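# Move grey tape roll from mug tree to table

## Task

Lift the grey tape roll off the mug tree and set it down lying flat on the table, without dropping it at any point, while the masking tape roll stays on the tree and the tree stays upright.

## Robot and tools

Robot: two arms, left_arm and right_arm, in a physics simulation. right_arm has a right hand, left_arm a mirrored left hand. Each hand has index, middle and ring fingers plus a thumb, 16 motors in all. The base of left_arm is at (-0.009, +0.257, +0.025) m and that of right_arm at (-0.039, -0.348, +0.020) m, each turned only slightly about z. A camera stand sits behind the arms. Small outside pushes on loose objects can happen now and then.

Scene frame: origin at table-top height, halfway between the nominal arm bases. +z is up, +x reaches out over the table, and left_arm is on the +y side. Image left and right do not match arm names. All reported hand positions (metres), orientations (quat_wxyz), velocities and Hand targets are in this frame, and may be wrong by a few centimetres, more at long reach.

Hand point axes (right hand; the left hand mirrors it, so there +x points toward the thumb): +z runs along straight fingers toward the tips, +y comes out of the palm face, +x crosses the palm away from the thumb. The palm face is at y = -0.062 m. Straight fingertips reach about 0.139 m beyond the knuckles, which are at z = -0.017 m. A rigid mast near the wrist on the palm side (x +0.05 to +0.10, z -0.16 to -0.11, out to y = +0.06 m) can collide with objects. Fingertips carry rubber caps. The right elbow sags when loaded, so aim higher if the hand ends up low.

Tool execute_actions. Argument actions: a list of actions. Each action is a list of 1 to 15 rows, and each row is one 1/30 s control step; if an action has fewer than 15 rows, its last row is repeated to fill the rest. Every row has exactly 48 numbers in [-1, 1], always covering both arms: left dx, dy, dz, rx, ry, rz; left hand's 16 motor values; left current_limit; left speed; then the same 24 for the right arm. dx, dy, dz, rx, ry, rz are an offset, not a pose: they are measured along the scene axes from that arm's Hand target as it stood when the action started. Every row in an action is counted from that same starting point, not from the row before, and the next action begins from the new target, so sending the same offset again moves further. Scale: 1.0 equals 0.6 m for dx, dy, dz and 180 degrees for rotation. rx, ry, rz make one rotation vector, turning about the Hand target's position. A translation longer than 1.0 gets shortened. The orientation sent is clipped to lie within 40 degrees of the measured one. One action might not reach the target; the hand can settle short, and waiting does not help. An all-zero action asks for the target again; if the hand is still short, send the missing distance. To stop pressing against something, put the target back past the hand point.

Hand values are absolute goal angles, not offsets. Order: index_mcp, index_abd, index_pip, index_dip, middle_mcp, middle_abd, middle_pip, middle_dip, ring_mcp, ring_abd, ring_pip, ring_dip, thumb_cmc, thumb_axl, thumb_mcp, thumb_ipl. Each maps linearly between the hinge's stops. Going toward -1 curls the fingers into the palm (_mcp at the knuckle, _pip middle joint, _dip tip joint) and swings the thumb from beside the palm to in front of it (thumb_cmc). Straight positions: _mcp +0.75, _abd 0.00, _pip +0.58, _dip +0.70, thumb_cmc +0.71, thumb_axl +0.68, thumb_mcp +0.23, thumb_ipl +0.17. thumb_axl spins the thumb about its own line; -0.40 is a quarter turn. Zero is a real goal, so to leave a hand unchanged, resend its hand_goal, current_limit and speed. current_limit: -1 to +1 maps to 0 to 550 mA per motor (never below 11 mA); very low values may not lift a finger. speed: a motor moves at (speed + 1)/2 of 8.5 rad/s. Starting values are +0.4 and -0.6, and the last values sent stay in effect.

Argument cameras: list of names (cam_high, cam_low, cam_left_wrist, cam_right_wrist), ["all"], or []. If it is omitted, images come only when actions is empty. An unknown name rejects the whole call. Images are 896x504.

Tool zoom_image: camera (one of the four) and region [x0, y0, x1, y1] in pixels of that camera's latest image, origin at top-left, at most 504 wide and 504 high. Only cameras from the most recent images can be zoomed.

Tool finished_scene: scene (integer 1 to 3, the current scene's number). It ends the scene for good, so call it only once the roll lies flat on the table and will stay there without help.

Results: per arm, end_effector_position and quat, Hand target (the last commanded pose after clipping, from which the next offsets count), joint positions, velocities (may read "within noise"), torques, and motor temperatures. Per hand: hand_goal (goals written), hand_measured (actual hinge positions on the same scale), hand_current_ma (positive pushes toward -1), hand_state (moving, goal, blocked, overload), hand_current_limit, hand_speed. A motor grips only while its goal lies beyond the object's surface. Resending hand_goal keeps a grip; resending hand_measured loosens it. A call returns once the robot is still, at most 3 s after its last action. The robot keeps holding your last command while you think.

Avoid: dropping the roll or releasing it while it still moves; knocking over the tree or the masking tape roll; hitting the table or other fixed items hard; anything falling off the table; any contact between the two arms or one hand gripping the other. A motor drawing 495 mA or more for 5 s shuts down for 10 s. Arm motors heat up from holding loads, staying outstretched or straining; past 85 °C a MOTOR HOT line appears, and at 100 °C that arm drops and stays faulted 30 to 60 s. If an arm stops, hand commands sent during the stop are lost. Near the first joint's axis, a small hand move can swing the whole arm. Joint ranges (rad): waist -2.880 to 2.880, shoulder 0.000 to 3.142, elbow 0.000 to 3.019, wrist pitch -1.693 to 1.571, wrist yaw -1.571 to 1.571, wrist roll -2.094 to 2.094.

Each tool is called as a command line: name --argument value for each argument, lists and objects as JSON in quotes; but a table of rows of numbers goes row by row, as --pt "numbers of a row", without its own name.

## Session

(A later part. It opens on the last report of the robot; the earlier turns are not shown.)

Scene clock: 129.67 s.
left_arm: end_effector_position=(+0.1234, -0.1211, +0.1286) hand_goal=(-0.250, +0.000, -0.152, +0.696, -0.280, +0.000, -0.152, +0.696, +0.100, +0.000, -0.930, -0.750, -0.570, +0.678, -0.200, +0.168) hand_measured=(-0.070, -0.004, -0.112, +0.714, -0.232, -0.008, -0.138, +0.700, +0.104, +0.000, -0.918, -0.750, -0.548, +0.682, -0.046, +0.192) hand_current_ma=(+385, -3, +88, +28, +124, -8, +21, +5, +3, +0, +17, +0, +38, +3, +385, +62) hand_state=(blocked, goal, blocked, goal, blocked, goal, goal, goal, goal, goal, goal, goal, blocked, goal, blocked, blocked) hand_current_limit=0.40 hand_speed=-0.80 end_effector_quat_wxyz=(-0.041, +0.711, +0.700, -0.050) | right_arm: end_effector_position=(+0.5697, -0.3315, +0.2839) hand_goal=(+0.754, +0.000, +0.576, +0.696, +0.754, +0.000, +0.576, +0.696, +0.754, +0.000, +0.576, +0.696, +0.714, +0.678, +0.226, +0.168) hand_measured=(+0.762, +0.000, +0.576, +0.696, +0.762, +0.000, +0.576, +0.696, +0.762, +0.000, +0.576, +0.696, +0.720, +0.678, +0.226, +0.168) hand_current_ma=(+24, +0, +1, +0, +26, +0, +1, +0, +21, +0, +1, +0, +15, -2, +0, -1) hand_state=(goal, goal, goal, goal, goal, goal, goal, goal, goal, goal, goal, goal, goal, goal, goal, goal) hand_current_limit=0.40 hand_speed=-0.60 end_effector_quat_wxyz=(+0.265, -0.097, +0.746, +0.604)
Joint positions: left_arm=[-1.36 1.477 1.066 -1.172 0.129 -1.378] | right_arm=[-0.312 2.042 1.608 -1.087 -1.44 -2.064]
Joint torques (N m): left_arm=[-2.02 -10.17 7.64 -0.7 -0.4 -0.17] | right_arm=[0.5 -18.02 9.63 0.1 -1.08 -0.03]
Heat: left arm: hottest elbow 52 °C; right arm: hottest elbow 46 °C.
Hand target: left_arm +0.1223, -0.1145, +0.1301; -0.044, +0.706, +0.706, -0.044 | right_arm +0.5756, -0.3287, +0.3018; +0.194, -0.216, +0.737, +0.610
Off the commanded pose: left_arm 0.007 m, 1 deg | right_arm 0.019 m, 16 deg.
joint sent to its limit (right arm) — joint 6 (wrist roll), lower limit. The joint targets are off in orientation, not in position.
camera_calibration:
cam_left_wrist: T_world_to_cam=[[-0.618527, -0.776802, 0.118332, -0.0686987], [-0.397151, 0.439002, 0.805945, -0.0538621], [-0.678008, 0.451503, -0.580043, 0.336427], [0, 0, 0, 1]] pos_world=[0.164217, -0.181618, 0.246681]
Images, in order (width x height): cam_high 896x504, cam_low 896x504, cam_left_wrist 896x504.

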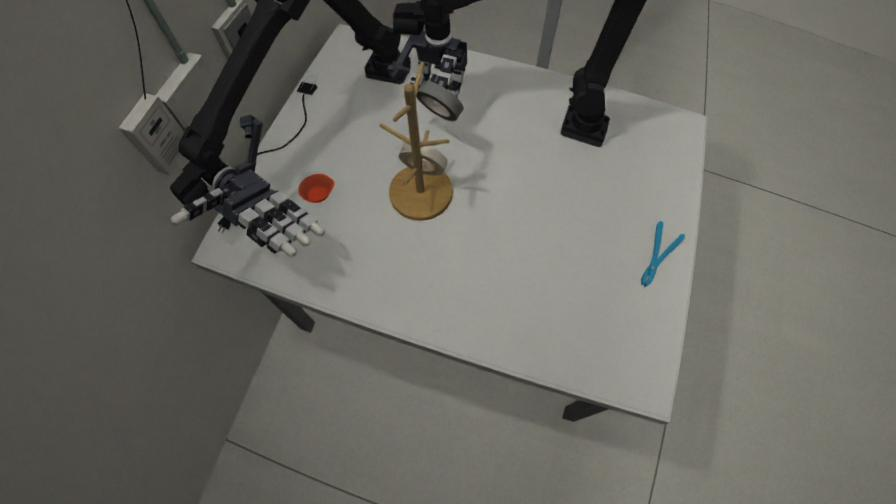

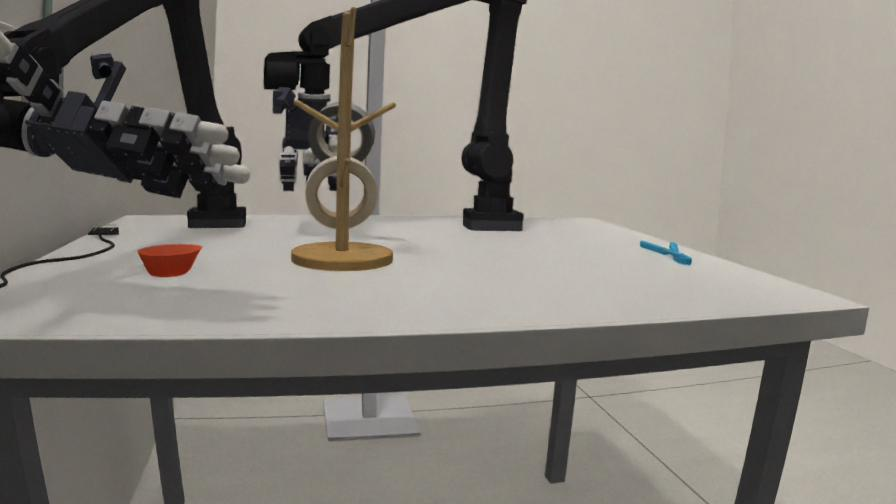

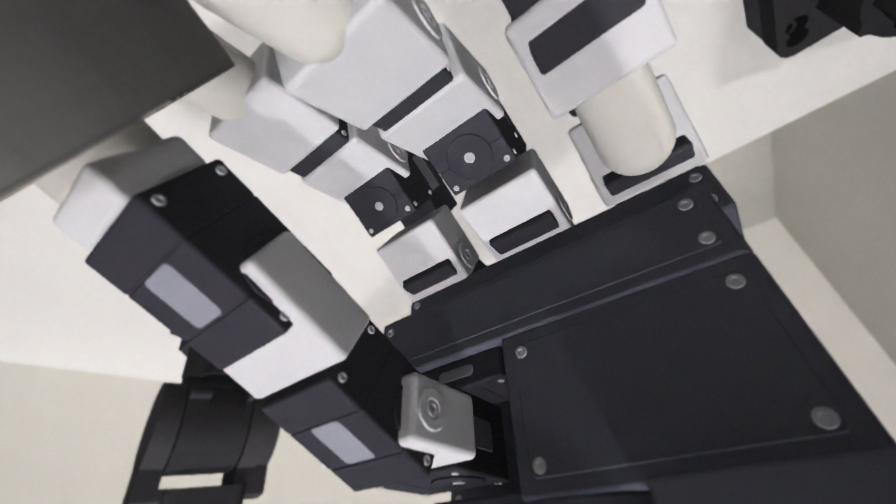

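execute_actions --actions '[[[0.0128,0.0992,0.05,0,0,0.0444,-0.25,0,-0.153,0.696,-0.28,0,-0.153,0.696,0.1,0,-0.93,-0.75,-0.571,0.678,-0.2,0.168,0.4,-0.8,0,0,0,0,0,0,0.754,0,0.576,0.696,0.754,0,0.576,0.696,0.754,0,0.576,0.696,0.714,0.678,0.226,0.168,0.4,-0.6]],[[0.0167,0.0917,0.0333,0,0,0.0444,-0.25,0,-0.153,0.696,-0.28,0,-0.153,0.696,0.1,0,-0.93,-0.75,-0.571,0.678,-0.2,0.168,0.4,-0.8,0,0,0,0,0,0,0.754,0,0.576,0.696,0.754,0,0.576,0.696,0.754,0,0.576,0.696,0.714,0.678,0.226,0.168,0.4,-0.6]],[[0.0333,0.0917,0.0333,0,0,0.0556,-0.25,0,-0.153,0.696,-0.28,0,-0.153,0.696,0.1,0,-0.93,-0.75,-0.571,0.678,-0.2,0.168,0.4,-0.8,0,0,0,0,0,0,0.754,0,0.576,0.696,0.754,0,0.576,0.696,0.754,0,0.576,0.696,0.714,0.678,0.226,0.168,0.4,-0.6]],[[0.05,0.0917,0.0083,0,0,0.0667,-0.25,0,-0.153,0.696,-0.28,0,-0.153,0.696,0.1,0,-0.93,-0.75,-0.571,0.678,-0.2,0.168,0.4,-0.8,0,0,0,0,0,0,0.754,0,0.576,0.696,0.754,0,0.576,0.696,0.754,0,0.576,0.696,0.714,0.678,0.226,0.168,0.4,-0.6]],[[0.0583,0.0833,0.0033,0,0,0.0667,-0.25,0,-0.153,0.696,-0.28,0,-0.153,0.696,0.1,0,-0.93,-0.75,-0.571,0.678,-0.2,0.168,0.4,-0.8,0,0,0,0,0,0,0.754,0,0.576,0.696,0.754,0,0.576,0.696,0.754,0,0.576,0.696,0.714,0.678,0.226,0.168,0.4,-0.6]],[[0.0583,0.0633,0.0033,0,0,0.0667,-0.25,0,-0.153,0.696,-0.28,0,-0.153,0.696,0.1,0,-0.93,-0.75,-0.571,0.678,-0.2,0.168,0.4,-0.8,0,0,0,0,0,0,0.754,0,0.576,0.696,0.754,0,0.576,0.696,0.754,0,0.576,0.696,0.714,0.678,0.226,0.168,0.4,-0.6]]]' --cameras '["cam_low","cam_high"]'

zoom_image --camera "cam_high" --region '[460, 60, 660, 240]'

Scene clock: 143.20 s.
left_arm: end_effector_position=(+0.2387, +0.2065, +0.1893) hand_goal=(-0.250, +0.000, -0.152, +0.696, -0.280, +0.000, -0.152, +0.696, +0.100, +0.000, -0.930, -0.750, -0.570, +0.678, -0.200, +0.168) hand_measured=(-0.070, -0.006, -0.108, +0.716, -0.238, -0.012, -0.138, +0.700, +0.106, +0.000, -0.918, -0.750, -0.546, +0.682, -0.048, +0.192) hand_current_ma=(+385, -5, +101, +34, +102, -14, +21, +5, +6, +0, +16, +0, +43, +4, +385, +63) hand_state=(blocked, goal, blocked, goal, blocked, goal, goal, goal, goal, goal, goal, goal, blocked, goal, blocked, blocked) hand_current_limit=0.40 hand_speed=-0.80 end_effector_quat_wxyz=(-0.046, +0.235, +0.970, -0.054) | right_arm: end_effector_position=(+0.5697, -0.3315, +0.2839) hand_goal=(+0.754, +0.000, +0.576, +0.696, +0.754, +0.000, +0.576, +0.696, +0.754, +0.000, +0.576, +0.696, +0.714, +0.678, +0.226, +0.168) hand_measured=(+0.762, +0.000, +0.576, +0.696, +0.762, +0.000, +0.576, +0.696, +0.762, +0.000, +0.576, +0.696, +0.720, +0.678, +0.226, +0.168) hand_current_ma=(+24, +0, +1, +0, +26, +0, +1, +0, +21, +0, +1, +0, +15, -2, +0, -1) hand_state=(goal, goal, goal, goal, goal, goal, goal, goal, goal, goal, goal, goal, goal, goal, goal, goal) hand_current_limit=0.40 hand_speed=-0.60 end_effector_quat_wxyz=(+0.265, -0.097, +0.746, +0.604)
Joint positions: left_arm=[-0.416 1.094 0.887 -1.431 0.125 -1.544] | right_arm=[-0.312 2.042 1.608 -1.087 -1.44 -2.064]
Joint torques (N m): left_arm=[-1.32 -4.13 13.29 -0.09 -0.22 0.06] | right_arm=[1.08 -18.14 9.55 0.09 -1.07 -0.05]
Heat: left arm: hottest elbow 51 °C; right arm: hottest elbow 46 °C.
Hand target: left_arm +0.2600, +0.1981, +0.2090; -0.015, +0.241, +0.968, -0.060 | right_arm +0.5756, -0.3287, +0.3018; +0.194, -0.216, +0.737, +0.610
Off the commanded pose: left_arm 0.030 m, 4 deg | right_arm 0.019 m, 16 deg.
joint sent to its limit (right arm) — joint 6 (wrist roll), lower limit. The joint targets are off in orientation, not in position.
Images, in order (width x height): cam_high 896x504, cam_low 896x504.

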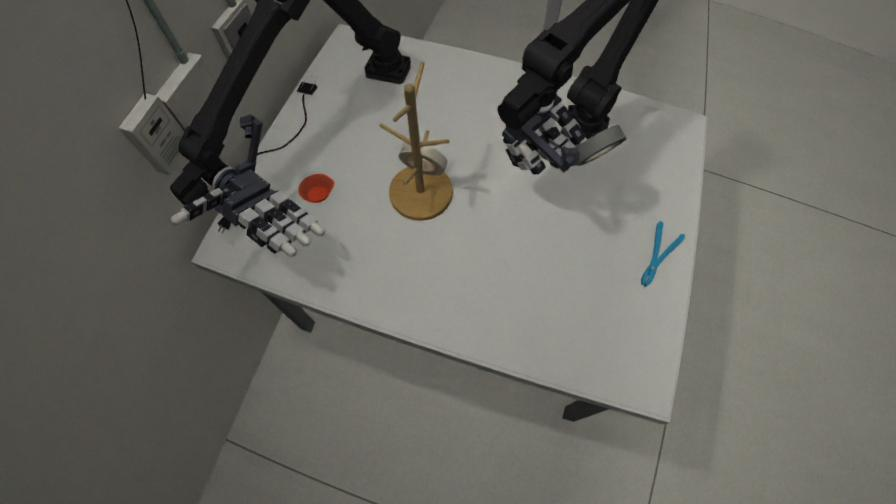

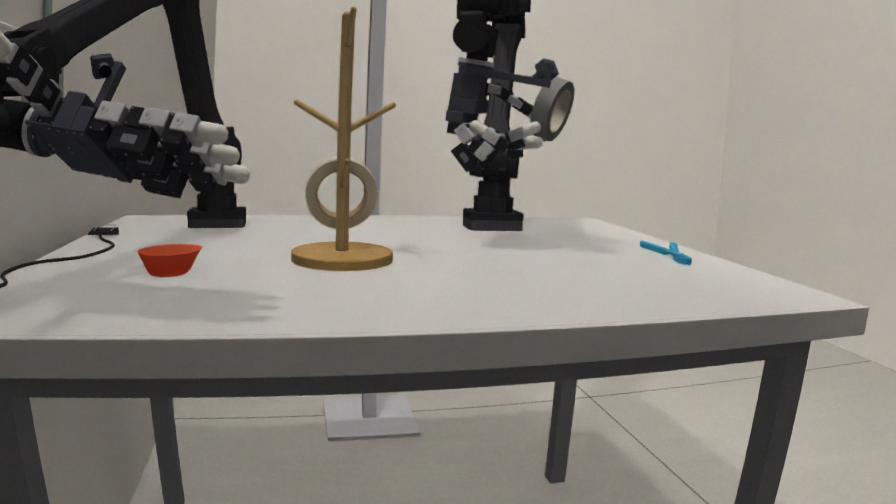

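Scaled by 2.520 from the camera's 896x504 image, which has a finer 1280x720 frame.

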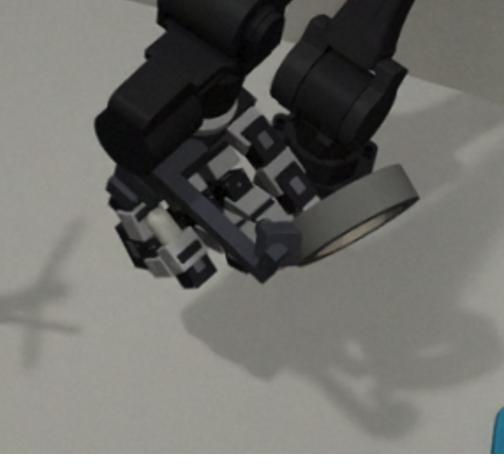

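execute_actions --actions '[[[0.045,-0.0127,0,0,0,0.072,-0.25,0,-0.153,0.696,-0.28,0,-0.153,0.696,0.1,0,-0.93,-0.75,-0.571,0.678,-0.2,0.168,0.4,-0.8,0,0,0,0,0,0,0.754,0,0.576,0.696,0.754,0,0.576,0.696,0.754,0,0.576,0.696,0.714,0.678,0.226,0.168,0.4,-0.6]],[[0.045,-0.0127,0,0,0,0.072,-0.25,0,-0.153,0.696,-0.28,0,-0.153,0.696,0.1,0,-0.93,-0.75,-0.571,0.678,-0.2,0.168,0.4,-0.8,0,0,0,0,0,0,0.754,0,0.576,0.696,0.754,0,0.576,0.696,0.754,0,0.576,0.696,0.714,0.678,0.226,0.168,0.4,-0.6]],[[0.025,-0.0127,0,-0.1,0,0,-0.25,0,-0.153,0.696,-0.28,0,-0.153,0.696,0.1,0,-0.93,-0.75,-0.571,0.678,-0.2,0.168,0.4,-0.8,0,0,0,0,0,0,0.754,0,0.576,0.696,0.754,0,0.576,0.696,0.754,0,0.576,0.696,0.714,0.678,0.226,0.168,0.4,-0.6]],[[0.025,-0.0127,0,-0.1,0,0,-0.25,0,-0.153,0.696,-0.28,0,-0.153,0.696,0.1,0,-0.93,-0.75,-0.571,0.678,-0.2,0.168,0.4,-0.8,0,0,0,0,0,0,0.754,0,0.576,0.696,0.754,0,0.576,0.696,0.754,0,0.576,0.696,0.714,0.678,0.226,0.168,0.4,-0.6]]]' --cameras '["cam_low","cam_high"]'

zoom_image --camera "cam_low" --region '[440, 20, 660, 240]'

Scene clock: 150.20 s.
left_arm: end_effector_position=(+0.3186, +0.1701, +0.1857) hand_goal=(-0.250, +0.000, -0.152, +0.696, -0.280, +0.000, -0.152, +0.696, +0.100, +0.000, -0.930, -0.750, -0.570, +0.678, -0.200, +0.168) hand_measured=(-0.070, -0.006, -0.106, +0.716, -0.240, -0.012, -0.140, +0.700, +0.104, +0.000, -0.918, -0.750, -0.546, +0.682, -0.050, +0.194) hand_current_ma=(+385, -5, +105, +34, +99, -14, +18, +5, +4, +0, +16, +0, +45, +5, +385, +74) hand_state=(blocked, goal, blocked, goal, blocked, goal, goal, goal, goal, goal, goal, goal, blocked, goal, blocked, blocked) hand_current_limit=0.40 hand_speed=-0.80 end_effector_quat_wxyz=(-0.024, +0.001, +0.931, -0.364) | right_arm: end_effector_position=(+0.5697, -0.3315, +0.2839) hand_goal=(+0.754, +0.000, +0.576, +0.696, +0.754, +0.000, +0.576, +0.696, +0.754, +0.000, +0.576, +0.696, +0.714, +0.678, +0.226, +0.168) hand_measured=(+0.762, +0.000, +0.576, +0.696, +0.762, +0.000, +0.576, +0.696, +0.762, +0.000, +0.576, +0.696, +0.720, +0.678, +0.226, +0.168) hand_current_ma=(+24, +0, +1, +0, +26, +0, +1, +0, +21, +0, +1, +0, +15, -2, +0, -1) hand_state=(goal, goal, goal, goal, goal, goal, goal, goal, goal, goal, goal, goal, goal, goal, goal, goal) hand_current_limit=0.40 hand_speed=-0.60 end_effector_quat_wxyz=(+0.265, -0.097, +0.746, +0.604)
Joint positions: left_arm=[-0.052 1.309 1.058 -1.301 0.746 -1.663] | right_arm=[-0.312 2.042 1.608 -1.087 -1.44 -2.064]
Joint torques (N m): left_arm=[-2.08 -6.95 14.42 -0.4 0.62 -0.03] | right_arm=[0.79 -17.96 9.59 0.09 -1.07 -0.06]
Heat: left arm: hottest elbow 52 °C; right arm: hottest elbow 47 °C.
Hand target: left_arm +0.3440, +0.1677, +0.2090; +0.005, +0.017, +0.930, -0.367 | right_arm +0.5756, -0.3287, +0.3018; +0.194, -0.216, +0.737, +0.610
Off the commanded pose: left_arm 0.035 m, 4 deg | right_arm 0.019 m, 16 deg.
joint sent to its limit (right arm) — joint 6 (wrist roll), lower limit. The joint targets are off in orientation, not in position.
Images, in order (width x height): cam_high 896x504, cam_low 896x504.

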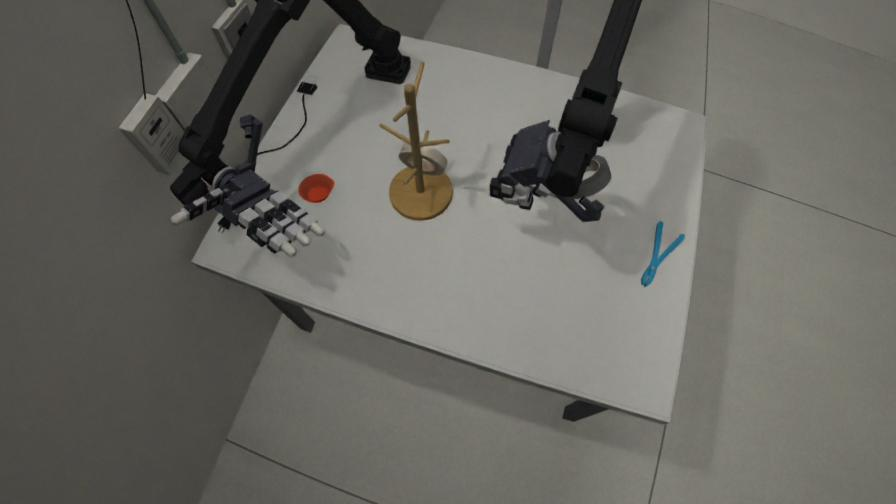

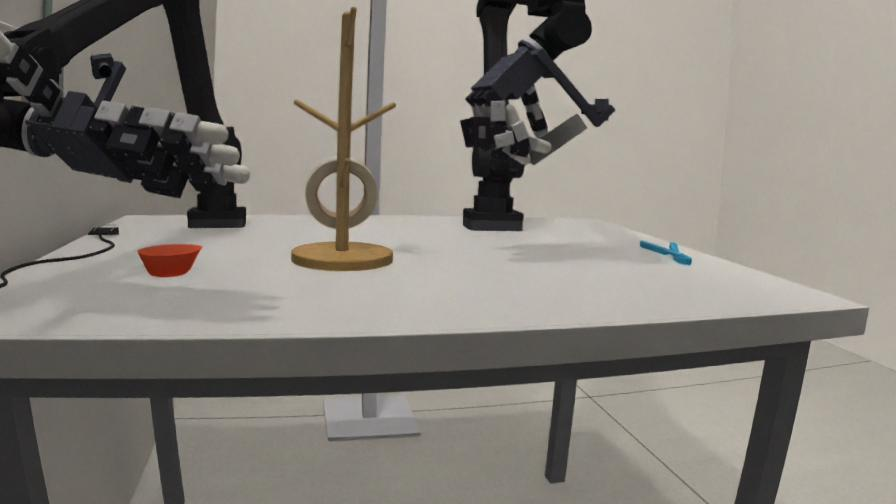

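Scaled by 2.291 from the camera's 896x504 image, which has a finer 1280x720 frame.

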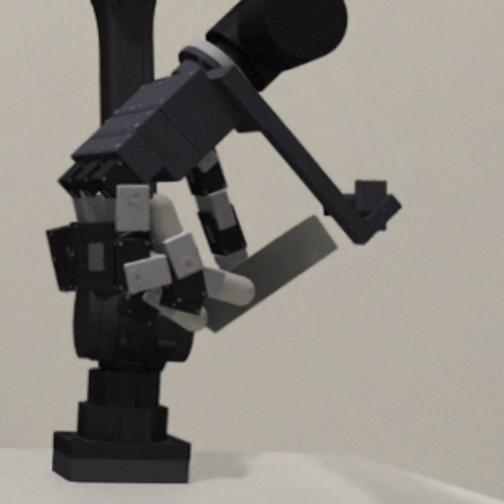

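execute_actions --actions '[[[0.0,-0.0127,0,-0.089,0,0,-0.25,0,-0.153,0.696,-0.28,0,-0.153,0.696,0.1,0,-0.93,-0.75,-0.571,0.678,-0.2,0.168,0.4,-0.8,0,0,0,0,0,0,0.754,0,0.576,0.696,0.754,0,0.576,0.696,0.754,0,0.576,0.696,0.714,0.678,0.226,0.168,0.4,-0.6]],[[0.0,-0.0127,-0.03,-0.089,0,0,-0.25,0,-0.153,0.696,-0.28,0,-0.153,0.696,0.1,0,-0.93,-0.75,-0.571,0.678,-0.2,0.168,0.4,-0.8,0,0,0,0,0,0,0.754,0,0.576,0.696,0.754,0,0.576,0.696,0.754,0,0.576,0.696,0.714,0.678,0.226,0.168,0.4,-0.6]],[[0.0,0,-0.055,0,0,0,-0.25,0,-0.153,0.696,-0.28,0,-0.153,0.696,0.1,0,-0.93,-0.75,-0.571,0.678,-0.2,0.168,0.4,-0.8,0,0,0,0,0,0,0.754,0,0.576,0.696,0.754,0,0.576,0.696,0.754,0,0.576,0.696,0.714,0.678,0.226,0.168,0.4,-0.6]],[[0.0,0,-0.055,0,0,0,-0.25,0,-0.153,0.696,-0.28,0,-0.153,0.696,0.1,0,-0.93,-0.75,-0.571,0.678,-0.2,0.168,0.4,-0.8,0,0,0,0,0,0,0.754,0,0.576,0.696,0.754,0,0.576,0.696,0.754,0,0.576,0.696,0.714,0.678,0.226,0.168,0.4,-0.6]]]' --cameras '["cam_low","cam_high"]'

zoom_image --camera "cam_low" --region '[460, 100, 660, 300]'

zoom_image --camera "cam_high" --region '[460, 100, 660, 300]'

Scene clock: 157.83 s.
left_arm: end_effector_position=(+0.3426, +0.1512, +0.1259) hand_goal=(-0.250, +0.000, -0.152, +0.696, -0.280, +0.000, -0.152, +0.696, +0.100, +0.000, -0.930, -0.750, -0.570, +0.678, -0.200, +0.168) hand_measured=(-0.074, -0.002, -0.106, +0.716, -0.240, -0.012, -0.140, +0.700, +0.100, +0.000, -0.918, -0.750, -0.546, +0.682, -0.050, +0.198) hand_current_ma=(+385, -2, +105, +34, +95, -15, +18, +5, +0, +0, +16, +0, +46, +5, +385, +88) hand_state=(blocked, goal, blocked, goal, blocked, goal, goal, goal, goal, goal, goal, goal, blocked, goal, blocked, blocked) hand_current_limit=0.40 hand_speed=-0.80 end_effector_quat_wxyz=(+0.003, +0.013, +0.793, -0.609) | right_arm: end_effector_position=(+0.5697, -0.3315, +0.2839) hand_goal=(+0.754, +0.000, +0.576, +0.696, +0.754, +0.000, +0.576, +0.696, +0.754, +0.000, +0.576, +0.696, +0.714, +0.678, +0.226, +0.168) hand_measured=(+0.762, +0.000, +0.576, +0.696, +0.762, +0.000, +0.576, +0.696, +0.762, +0.000, +0.576, +0.696, +0.720, +0.678, +0.226, +0.168) hand_current_ma=(+24, +0, +1, +0, +26, +0, +1, +0, +21, +0, +1, +0, +15, -2, +0, -1) hand_state=(goal, goal, goal, goal, goal, goal, goal, goal, goal, goal, goal, goal, goal, goal, goal, goal) hand_current_limit=0.40 hand_speed=-0.60 end_effector_quat_wxyz=(+0.265, -0.097, +0.746, +0.604)
Joint positions: left_arm=[0.142 1.568 0.976 -1.393 1.284 -1.119] | right_arm=[-0.312 2.042 1.608 -1.087 -1.44 -2.064]
Joint torques (N m): left_arm=[-1.49 -9.11 6.57 -0.68 1.06 0.01] | right_arm=[0.67 -18.14 9.61 0.14 -1.07 -0.03]
Heat: left arm: hottest elbow 53 °C; right arm: hottest elbow 47 °C.
Hand target: left_arm +0.3440, +0.1523, +0.1250; +0.009, +0.016, +0.793, -0.609 | right_arm +0.5756, -0.3287, +0.3018; +0.194, -0.216, +0.737, +0.610
Off the commanded pose: left_arm 0.002 m, 1 deg | right_arm 0.019 m, 16 deg.
joint sent to its limit (right arm) — joint 6 (wrist roll), lower limit. The joint targets are off in orientation, not in position.
Images, in order (width x height): cam_high 896x504, cam_low 896x504.

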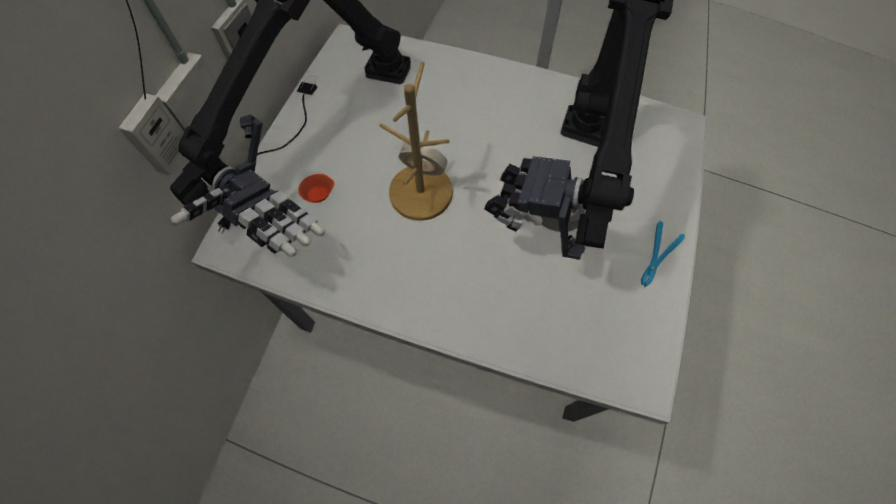

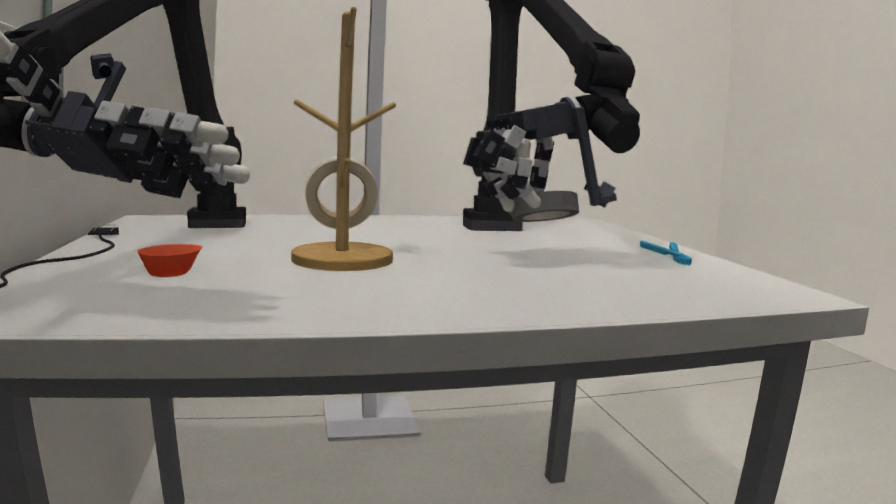

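Scaled by 2.520 from the camera's 896x504 image, which has a finer 1280x720 frame.

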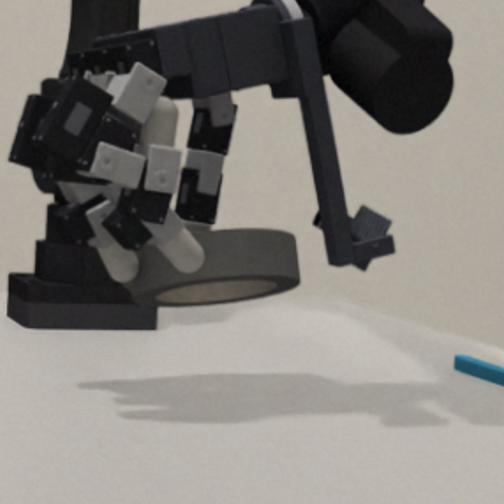

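Scaled by 2.520 from the camera's 896x504 image, which has a finer 1280x720 frame.

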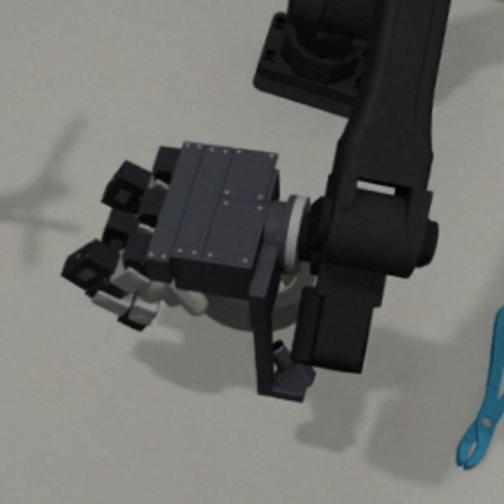

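execute_actions --actions '[[[0.0,0,-0.04,0,0,0,-0.25,0,-0.153,0.696,-0.28,0,-0.153,0.696,0.1,0,-0.93,-0.75,-0.571,0.678,-0.2,0.168,0.4,-0.8,0,0,0,0,0,0,0.754,0,0.576,0.696,0.754,0,0.576,0.696,0.754,0,0.576,0.696,0.714,0.678,0.226,0.168,0.4,-0.6]],[[0.0,0,-0.03,0,0,0,-0.25,0,-0.153,0.696,-0.28,0,-0.153,0.696,0.1,0,-0.93,-0.75,-0.571,0.678,-0.2,0.168,0.4,-0.8,0,0,0,0,0,0,0.754,0,0.576,0.696,0.754,0,0.576,0.696,0.754,0,0.576,0.696,0.714,0.678,0.226,0.168,0.4,-0.6]]]' --cameras '["cam_low"]'

zoom_image --camera "cam_low" --region '[460, 120, 640, 300]'

Scene clock: 164.07 s.
left_arm: end_effector_position=(+0.3444, +0.1513, +0.0857) hand_goal=(-0.250, +0.000, -0.152, +0.696, -0.280, +0.000, -0.152, +0.696, +0.100, +0.000, -0.930, -0.750, -0.570, +0.678, -0.200, +0.168) hand_measured=(-0.074, -0.002, -0.106, +0.716, -0.240, -0.012, -0.140, +0.700, +0.100, +0.000, -0.918, -0.750, -0.546, +0.682, -0.050, +0.198) hand_current_ma=(+385, -2, +105, +34, +95, -15, +18, +5, +0, +0, +16, +0, +46, +5, +385, +88) hand_state=(blocked, goal, blocked, goal, blocked, goal, goal, goal, goal, goal, goal, goal, blocked, goal, blocked, blocked) hand_current_limit=0.40 hand_speed=-0.80 end_effector_quat_wxyz=(+0.007, +0.017, +0.793, -0.608) | right_arm: end_effector_position=(+0.5697, -0.3315, +0.2839) hand_goal=(+0.754, +0.000, +0.576, +0.696, +0.754, +0.000, +0.576, +0.696, +0.754, +0.000, +0.576, +0.696, +0.714, +0.678, +0.226, +0.168) hand_measured=(+0.762, +0.000, +0.576, +0.696, +0.762, +0.000, +0.576, +0.696, +0.762, +0.000, +0.576, +0.696, +0.720, +0.678, +0.226, +0.168) hand_current_ma=(+24, +0, +1, +0, +26, +0, +1, +0, +21, +0, +1, +0, +15, -2, +0, -1) hand_state=(goal, goal, goal, goal, goal, goal, goal, goal, goal, goal, goal, goal, goal, goal, goal, goal) hand_current_limit=0.40 hand_speed=-0.60 end_effector_quat_wxyz=(+0.265, -0.097, +0.746, +0.604)
Joint positions: left_arm=[0.142 1.637 0.933 -1.274 1.284 -1.115] | right_arm=[-0.312 2.042 1.608 -1.087 -1.44 -2.064]
Joint torques (N m): left_arm=[-1.96 -10.05 5.94 -0.66 1.1 -0.01] | right_arm=[0.73 -18.26 9.65 0.06 -1.08 -0.04]
Heat: left arm: hottest elbow 52 °C; right arm: hottest elbow 47 °C.
Hand target: left_arm +0.3440, +0.1524, +0.0830; +0.009, +0.016, +0.793, -0.609 | right_arm +0.5756, -0.3287, +0.3018; +0.194, -0.216, +0.737, +0.610
Off the commanded pose: left_arm 0.003 m, 0 deg | right_arm 0.019 m, 16 deg.
joint sent to its limit (right arm) — joint 6 (wrist roll), lower limit. The joint targets are off in orientation, not in position.
Images, in order (width x height): cam_low 896x504.

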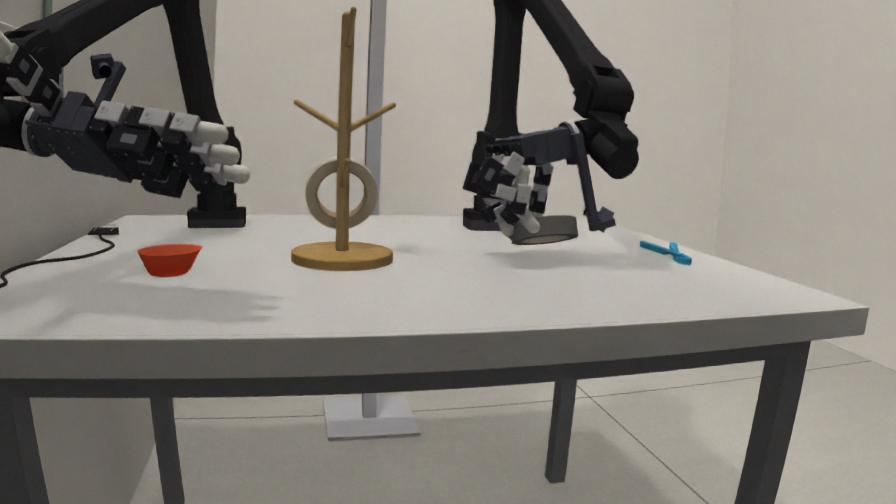

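Scaled by 2.800 from the camera's 896x504 image, which has a finer 1280x720 frame.

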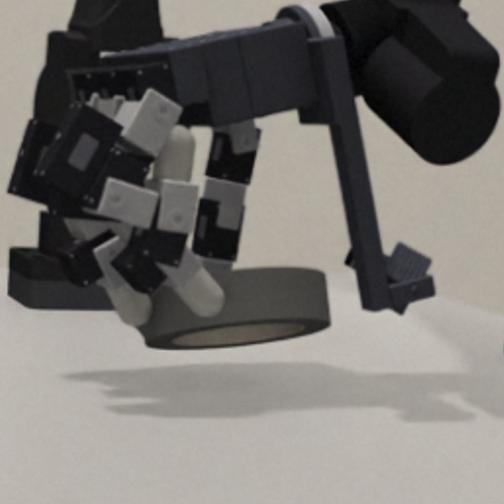

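execute_actions --actions '[[[0.0,0,-0.022,0,0,0,-0.25,0,-0.153,0.696,-0.28,0,-0.153,0.696,0.1,0,-0.93,-0.75,-0.571,0.678,-0.2,0.168,0.4,-0.8,0,0,0,0,0,0,0.754,0,0.576,0.696,0.754,0,0.576,0.696,0.754,0,0.576,0.696,0.714,0.678,0.226,0.168,0.4,-0.6]],[[0.0,0,-0.012,0,0,0,-0.25,0,-0.153,0.696,-0.28,0,-0.153,0.696,0.1,0,-0.93,-0.75,-0.571,0.678,-0.2,0.168,0.3,-0.8,0,0,0,0,0,0,0.754,0,0.576,0.696,0.754,0,0.576,0.696,0.754,0,0.576,0.696,0.714,0.678,0.226,0.168,0.4,-0.6]]]' --cameras '["cam_low"]'

zoom_image --camera "cam_low" --region '[460, 120, 640, 300]'

Scene clock: 167.50 s.
left_arm: end_effector_position=(+0.3476, +0.1516, +0.0693) hand_goal=(-0.250, +0.000, -0.152, +0.696, -0.280, +0.000, -0.152, +0.696, +0.100, +0.000, -0.930, -0.750, -0.570, +0.678, -0.200, +0.168) hand_measured=(-0.074, +0.000, -0.106, +0.716, -0.242, -0.012, -0.140, +0.700, +0.100, +0.000, -0.918, -0.750, -0.546, +0.682, -0.050, +0.198) hand_current_ma=(+357, +0, +105, +34, +92, -15, +18, +5, +0, +0, +16, +0, +46, +5, +357, +88) hand_state=(blocked, goal, blocked, goal, blocked, goal, goal, goal, goal, goal, goal, goal, blocked, goal, blocked, blocked) hand_current_limit=0.30 hand_speed=-0.80 end_effector_quat_wxyz=(+0.012, +0.020, +0.793, -0.608) | right_arm: end_effector_position=(+0.5697, -0.3315, +0.2839) hand_goal=(+0.754, +0.000, +0.576, +0.696, +0.754, +0.000, +0.576, +0.696, +0.754, +0.000, +0.576, +0.696, +0.714, +0.678, +0.226, +0.168) hand_measured=(+0.762, +0.000, +0.576, +0.696, +0.762, +0.000, +0.576, +0.696, +0.762, +0.000, +0.576, +0.696, +0.720, +0.678, +0.226, +0.168) hand_current_ma=(+24, +0, +1, +0, +26, +0, +1, +0, +21, +0, +1, +0, +15, -2, +0, -1) hand_state=(goal, goal, goal, goal, goal, goal, goal, goal, goal, goal, goal, goal, goal, goal, goal, goal) hand_current_limit=0.40 hand_speed=-0.60 end_effector_quat_wxyz=(+0.265, -0.097, +0.746, +0.604)
Joint positions: left_arm=[0.142 1.669 0.922 -1.219 1.285 -1.115] | right_arm=[-0.312 2.042 1.608 -1.087 -1.44 -2.064]
Joint torques (N m): left_arm=[-2.14 -9.05 5.2 -0.38 1.04 0.03] | right_arm=[0.67 -17.96 9.62 0.08 -1.06 -0.06]
Heat: left arm: hottest elbow 52 °C; right arm: hottest elbow 47 °C.
Hand target: left_arm +0.3439, +0.1524, +0.0626; +0.009, +0.015, +0.793, -0.609 | right_arm +0.5756, -0.3287, +0.3018; +0.194, -0.216, +0.737, +0.610
Off the commanded pose: left_arm 0.008 m, 1 deg | right_arm 0.019 m, 16 deg.
joint sent to its limit (right arm) — joint 6 (wrist roll), lower limit. The joint targets are off in orientation, not in position.
Images, in order (width x height): cam_low 896x504.

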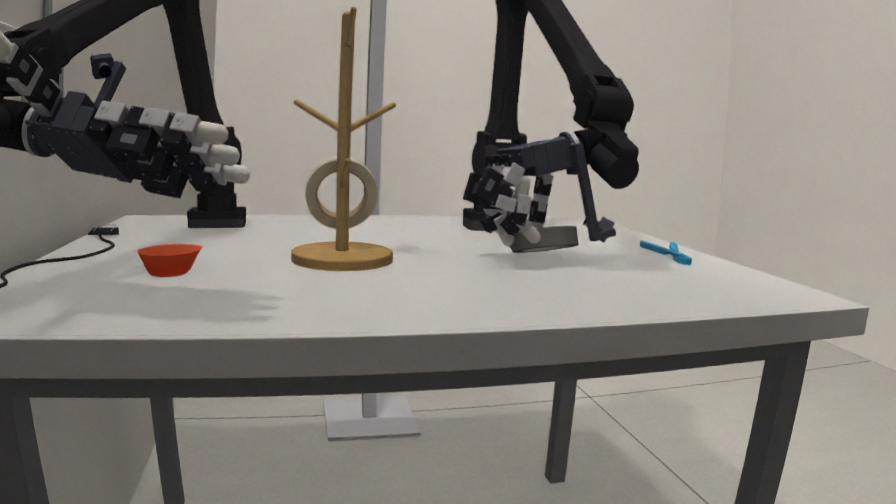

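Scaled by 2.800 from the camera's 896x504 image, which has a finer 1280x720 frame.

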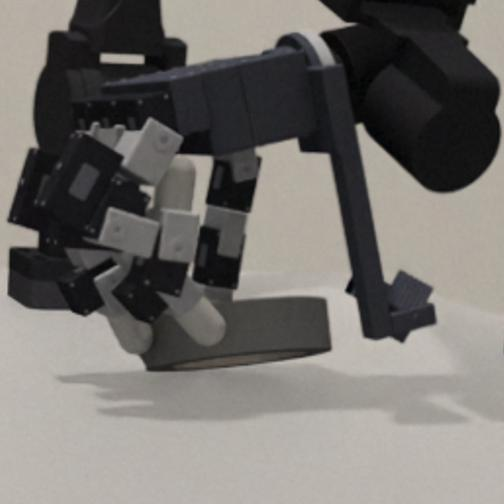

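execute_actions --actions '[[[0.0,0,-0.012,0,0,0,-0.25,0,-0.153,0.696,-0.28,0,-0.153,0.696,0.1,0,-0.93,-0.75,-0.571,0.678,-0.2,0.168,0.1,-0.8,0,0,0,0,0,0,0.754,0,0.576,0.696,0.754,0,0.576,0.696,0.754,0,0.576,0.696,0.714,0.678,0.226,0.168,0.4,-0.6]],[[0.0,0,-0.012,0,0,0,-0.25,0,-0.153,0.696,-0.28,0,-0.153,0.696,0.1,0,-0.93,-0.75,-0.571,0.678,-0.2,0.168,0.1,-0.8,0,0,0,0,0,0,0.754,0,0.576,0.696,0.754,0,0.576,0.696,0.754,0,0.576,0.696,0.714,0.678,0.226,0.168,0.4,-0.6]]]' --cameras '["cam_low"]'

zoom_image --camera "cam_low" --region '[460, 120, 640, 300]'

Scene clock: 171.67 s.
left_arm: end_effector_position=(+0.3474, +0.1515, +0.0549) hand_goal=(-0.250, +0.000, -0.152, +0.696, -0.280, +0.000, -0.152, +0.696, +0.100, +0.000, -0.930, -0.750, -0.570, +0.678, -0.200, +0.168) hand_measured=(-0.078, +0.002, -0.106, +0.716, -0.242, -0.020, -0.134, +0.704, +0.100, +0.000, -0.918, -0.750, -0.546, +0.682, -0.050, +0.198) hand_current_ma=(+302, +2, +105, +34, +92, -28, +32, +9, +0, +0, +16, +0, +46, +5, +303, +88) hand_state=(blocked, goal, blocked, goal, blocked, goal, goal, goal, goal, goal, goal, goal, blocked, goal, blocked, blocked) hand_current_limit=0.10 hand_speed=-0.80 end_effector_quat_wxyz=(+0.012, +0.020, +0.793, -0.608) | right_arm: end_effector_position=(+0.5697, -0.3315, +0.2839) hand_goal=(+0.754, +0.000, +0.576, +0.696, +0.754, +0.000, +0.576, +0.696, +0.754, +0.000, +0.576, +0.696, +0.714, +0.678, +0.226, +0.168) hand_measured=(+0.762, +0.000, +0.576, +0.696, +0.762, +0.000, +0.576, +0.696, +0.762, +0.000, +0.576, +0.696, +0.720, +0.678, +0.226, +0.168) hand_current_ma=(+24, +0, +1, +0, +26, +0, +1, +0, +21, +0, +1, +0, +15, -2, +0, -1) hand_state=(goal, goal, goal, goal, goal, goal, goal, goal, goal, goal, goal, goal, goal, goal, goal, goal) hand_current_limit=0.40 hand_speed=-0.60 end_effector_quat_wxyz=(+0.265, -0.097, +0.746, +0.604)
Joint positions: left_arm=[0.142 1.699 0.91 -1.179 1.286 -1.115] | right_arm=[-0.312 2.042 1.608 -1.087 -1.44 -2.064]
Joint torques (N m): left_arm=[-1.49 -9.64 4.96 -0.39 1 -0.04] | right_arm=[0.79 -18.08 9.58 0.01 -1.06 -0.03]
Heat: left arm: hottest elbow 51 °C; right arm: hottest elbow 47 °C.
Hand target: left_arm +0.3439, +0.1524, +0.0482; +0.009, +0.016, +0.793, -0.609 | right_arm +0.5756, -0.3287, +0.3018; +0.194, -0.216, +0.737, +0.610
Off the commanded pose: left_arm 0.008 m, 1 deg | right_arm 0.019 m, 16 deg.
joint sent to its limit (right arm) — joint 6 (wrist roll), lower limit. The joint targets are off in orientation, not in position.
Images, in order (width x height): cam_low 896x504.

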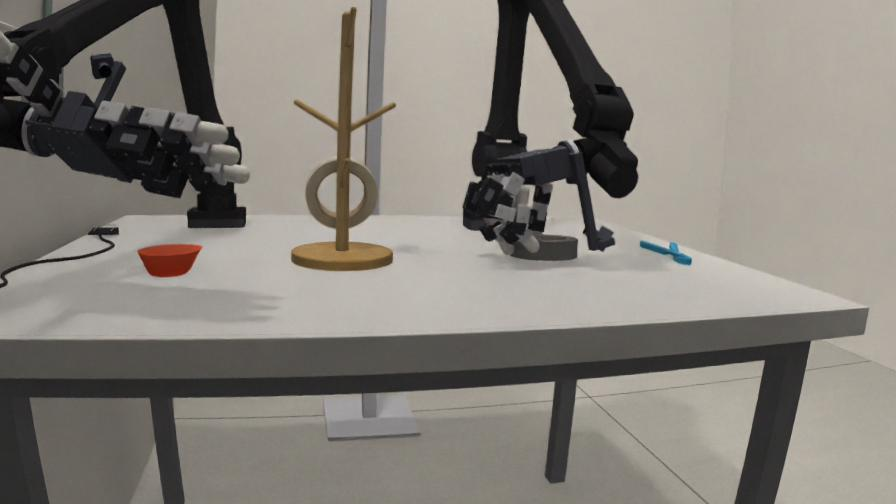

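Scaled by 2.800 from the camera's 896x504 image, which has a finer 1280x720 frame.

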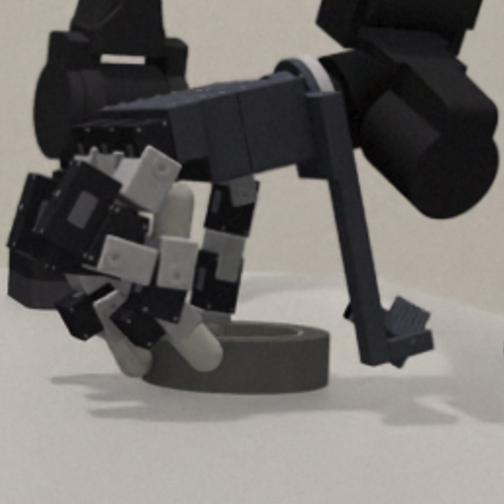

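execute_actions --actions '[[[0.0,0,-0.01,0,0,0,-0.2,0,-0.153,0.696,-0.25,0,-0.153,0.696,0.1,0,-0.93,-0.75,-0.571,0.678,-0.15,0.168,-0.1,-0.8,0,0,0,0,0,0,0.754,0,0.576,0.696,0.754,0,0.576,0.696,0.754,0,0.576,0.696,0.714,0.678,0.226,0.168,0.4,-0.6]]]' --cameras '["cam_low"]'

zoom_image --camera "cam_low" --region '[460, 120, 640, 300]'

Scene clock: 176.30 s.
left_arm: end_effector_position=(+0.3477, +0.1513, +0.0511) hand_goal=(-0.200, +0.000, -0.152, +0.696, -0.250, +0.000, -0.152, +0.696, +0.100, +0.000, -0.930, -0.750, -0.570, +0.678, -0.150, +0.168) hand_measured=(-0.078, +0.004, -0.106, +0.716, -0.232, -0.020, -0.134, +0.704, +0.100, +0.000, -0.918, -0.750, -0.546, +0.682, -0.050, +0.198) hand_current_ma=(+247, +2, +105, +34, +32, -28, +30, +9, +0, +0, +16, +0, +47, +5, +248, +88) hand_state=(blocked, goal, blocked, goal, goal, goal, goal, goal, goal, goal, goal, goal, blocked, goal, blocked, blocked) hand_current_limit=-0.10 hand_speed=-0.80 end_effector_quat_wxyz=(+0.012, +0.020, +0.793, -0.609) | right_arm: end_effector_position=(+0.5697, -0.3315, +0.2839) hand_goal=(+0.754, +0.000, +0.576, +0.696, +0.754, +0.000, +0.576, +0.696, +0.754, +0.000, +0.576, +0.696, +0.714, +0.678, +0.226, +0.168) hand_measured=(+0.762, +0.000, +0.576, +0.696, +0.762, +0.000, +0.576, +0.696, +0.762, +0.000, +0.576, +0.696, +0.720, +0.678, +0.226, +0.168) hand_current_ma=(+24, +0, +1, +0, +26, +0, +1, +0, +21, +0, +1, +0, +15, -2, +0, -1) hand_state=(goal, goal, goal, goal, goal, goal, goal, goal, goal, goal, goal, goal, goal, goal, goal, goal) hand_current_limit=0.40 hand_speed=-0.60 end_effector_quat_wxyz=(+0.265, -0.097, +0.746, +0.604)
Joint positions: left_arm=[0.142 1.707 0.907 -1.167 1.287 -1.115] | right_arm=[-0.312 2.042 1.608 -1.087 -1.44 -2.064]
Joint torques (N m): left_arm=[-1.67 -9.41 4.78 -0.34 0.97 -0.03] | right_arm=[0.85 -17.85 9.61 0.12 -1.09 -0.05]
Heat: left arm: hottest elbow 50 °C; right arm: hottest elbow 47 °C.
Hand target: left_arm +0.3440, +0.1524, +0.0422; +0.009, +0.016, +0.793, -0.609 | right_arm +0.5756, -0.3287, +0.3018; +0.194, -0.216, +0.737, +0.610
Off the commanded pose: left_arm 0.010 m, 1 deg | right_arm 0.019 m, 16 deg.
joint sent to its limit (right arm) — joint 6 (wrist roll), lower limit. The joint targets are off in orientation, not in position.
Images, in order (width x height): cam_low 896x504.

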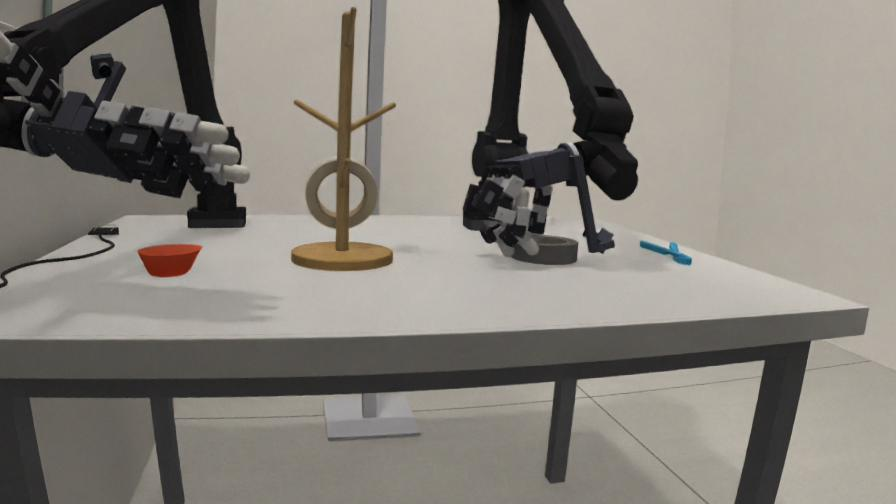

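Scaled by 2.800 from the camera's 896x504 image, which has a finer 1280x720 frame.

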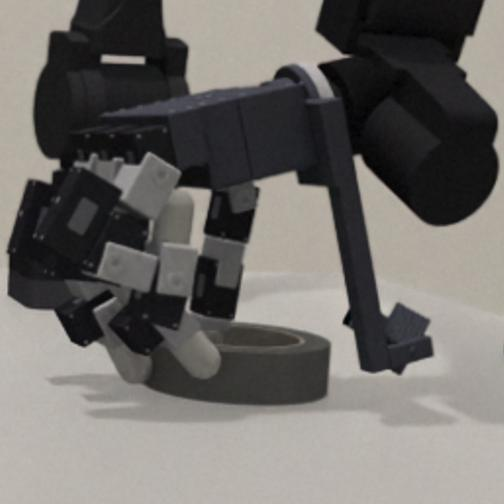

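execute_actions --actions '[[[0.0,0,-0.004,0,0,0,-0.08,0,-0.12,0.71,-0.22,0,-0.14,0.7,0.1,0,-0.93,-0.75,-0.571,0.678,-0.02,0.168,0.1,-0.92,0,0,0,0,0,0,0.754,0,0.576,0.696,0.754,0,0.576,0.696,0.754,0,0.576,0.696,0.714,0.678,0.226,0.168,0.4,-0.6]],[[0.0,0,0.0,0,0,0,-0.06,0,-0.13,0.71,-0.18,0,-0.14,0.7,0.1,0,-0.93,-0.75,-0.571,0.678,0.04,0.168,0.1,-0.92,0,0,0,0,0,0,0.754,0,0.576,0.696,0.754,0,0.576,0.696,0.754,0,0.576,0.696,0.714,0.678,0.226,0.168,0.4,-0.6]]]' --cameras '["cam_low"]'

zoom_image --camera "cam_low" --region '[460, 120, 640, 300]'

Scene clock: 179.40 s.
left_arm: end_effector_position=(+0.3479, +0.1513, +0.0477) hand_goal=(-0.060, +0.000, -0.130, +0.710, -0.180, +0.000, -0.140, +0.700, +0.100, +0.000, -0.930, -0.750, -0.570, +0.678, +0.040, +0.168) hand_measured=(-0.062, +0.002, -0.126, +0.714, -0.184, -0.002, -0.134, +0.702, +0.100, +0.000, -0.918, -0.750, -0.566, +0.680, +0.038, +0.170) hand_current_ma=(-1, +1, +5, +3, -4, -2, +6, +2, +0, +0, +16, +0, +3, +2, -2, +2) hand_state=(goal, goal, goal, goal, goal, goal, goal, goal, goal, goal, goal, goal, goal, goal, goal, goal) hand_current_limit=0.10 hand_speed=-0.92 end_effector_quat_wxyz=(+0.013, +0.020, +0.793, -0.609) | right_arm: end_effector_position=(+0.5697, -0.3315, +0.2839) hand_goal=(+0.754, +0.000, +0.576, +0.696, +0.754, +0.000, +0.576, +0.696, +0.754, +0.000, +0.576, +0.696, +0.714, +0.678, +0.226, +0.168) hand_measured=(+0.762, +0.000, +0.576, +0.696, +0.762, +0.000, +0.576, +0.696, +0.762, +0.000, +0.576, +0.696, +0.720, +0.678, +0.226, +0.168) hand_current_ma=(+24, +0, +1, +0, +26, +0, +1, +0, +21, +0, +1, +0, +15, -2, +0, -1) hand_state=(goal, goal, goal, goal, goal, goal, goal, goal, goal, goal, goal, goal, goal, goal, goal, goal) hand_current_limit=0.40 hand_speed=-0.60 end_effector_quat_wxyz=(+0.265, -0.097, +0.746, +0.604)
Joint positions: left_arm=[0.142 1.714 0.905 -1.156 1.287 -1.115] | right_arm=[-0.312 2.042 1.608 -1.087 -1.44 -2.064]
Joint torques (N m): left_arm=[-1.38 -9.23 4.88 -0.51 0.98 -0.01] | right_arm=[0.85 -17.96 9.57 0.06 -1.06 -0.03]
Heat: left arm: hottest elbow 50 °C; right arm: hottest elbow 47 °C.
Hand target: left_arm +0.3439, +0.1524, +0.0398; +0.009, +0.016, +0.793, -0.609 | right_arm +0.5756, -0.3287, +0.3018; +0.194, -0.216, +0.737, +0.610
Off the commanded pose: left_arm 0.009 m, 1 deg | right_arm 0.019 m, 16 deg.
joint sent to its limit (right arm) — joint 6 (wrist roll), lower limit. The joint targets are off in orientation, not in position.
Images, in order (width x height): cam_low 896x504.

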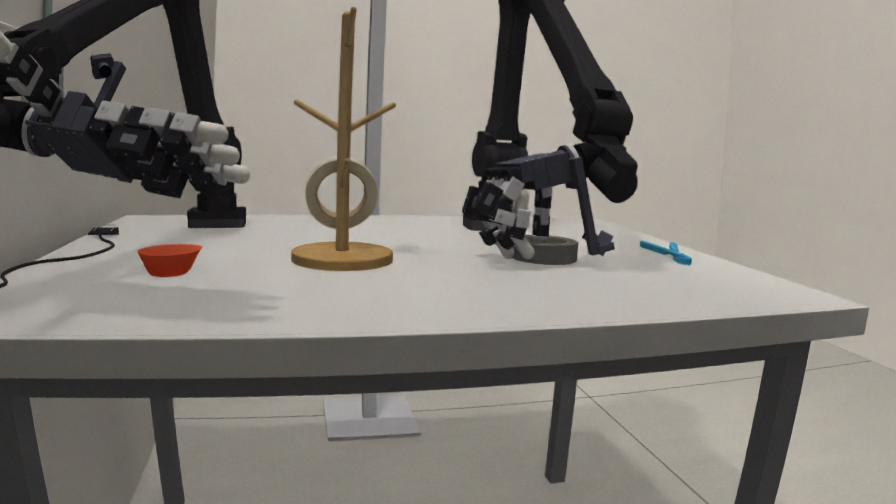

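Scaled by 2.800 from the camera's 896x504 image, which has a finer 1280x720 frame.

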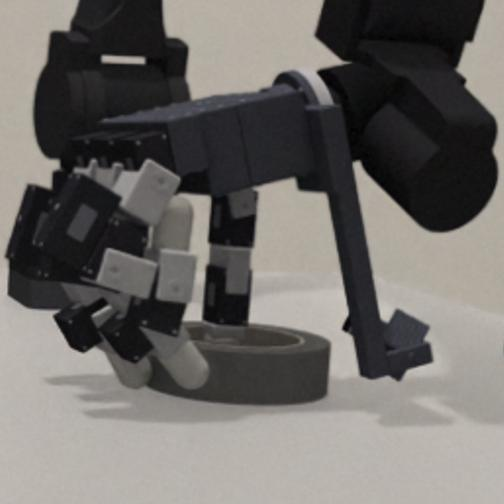

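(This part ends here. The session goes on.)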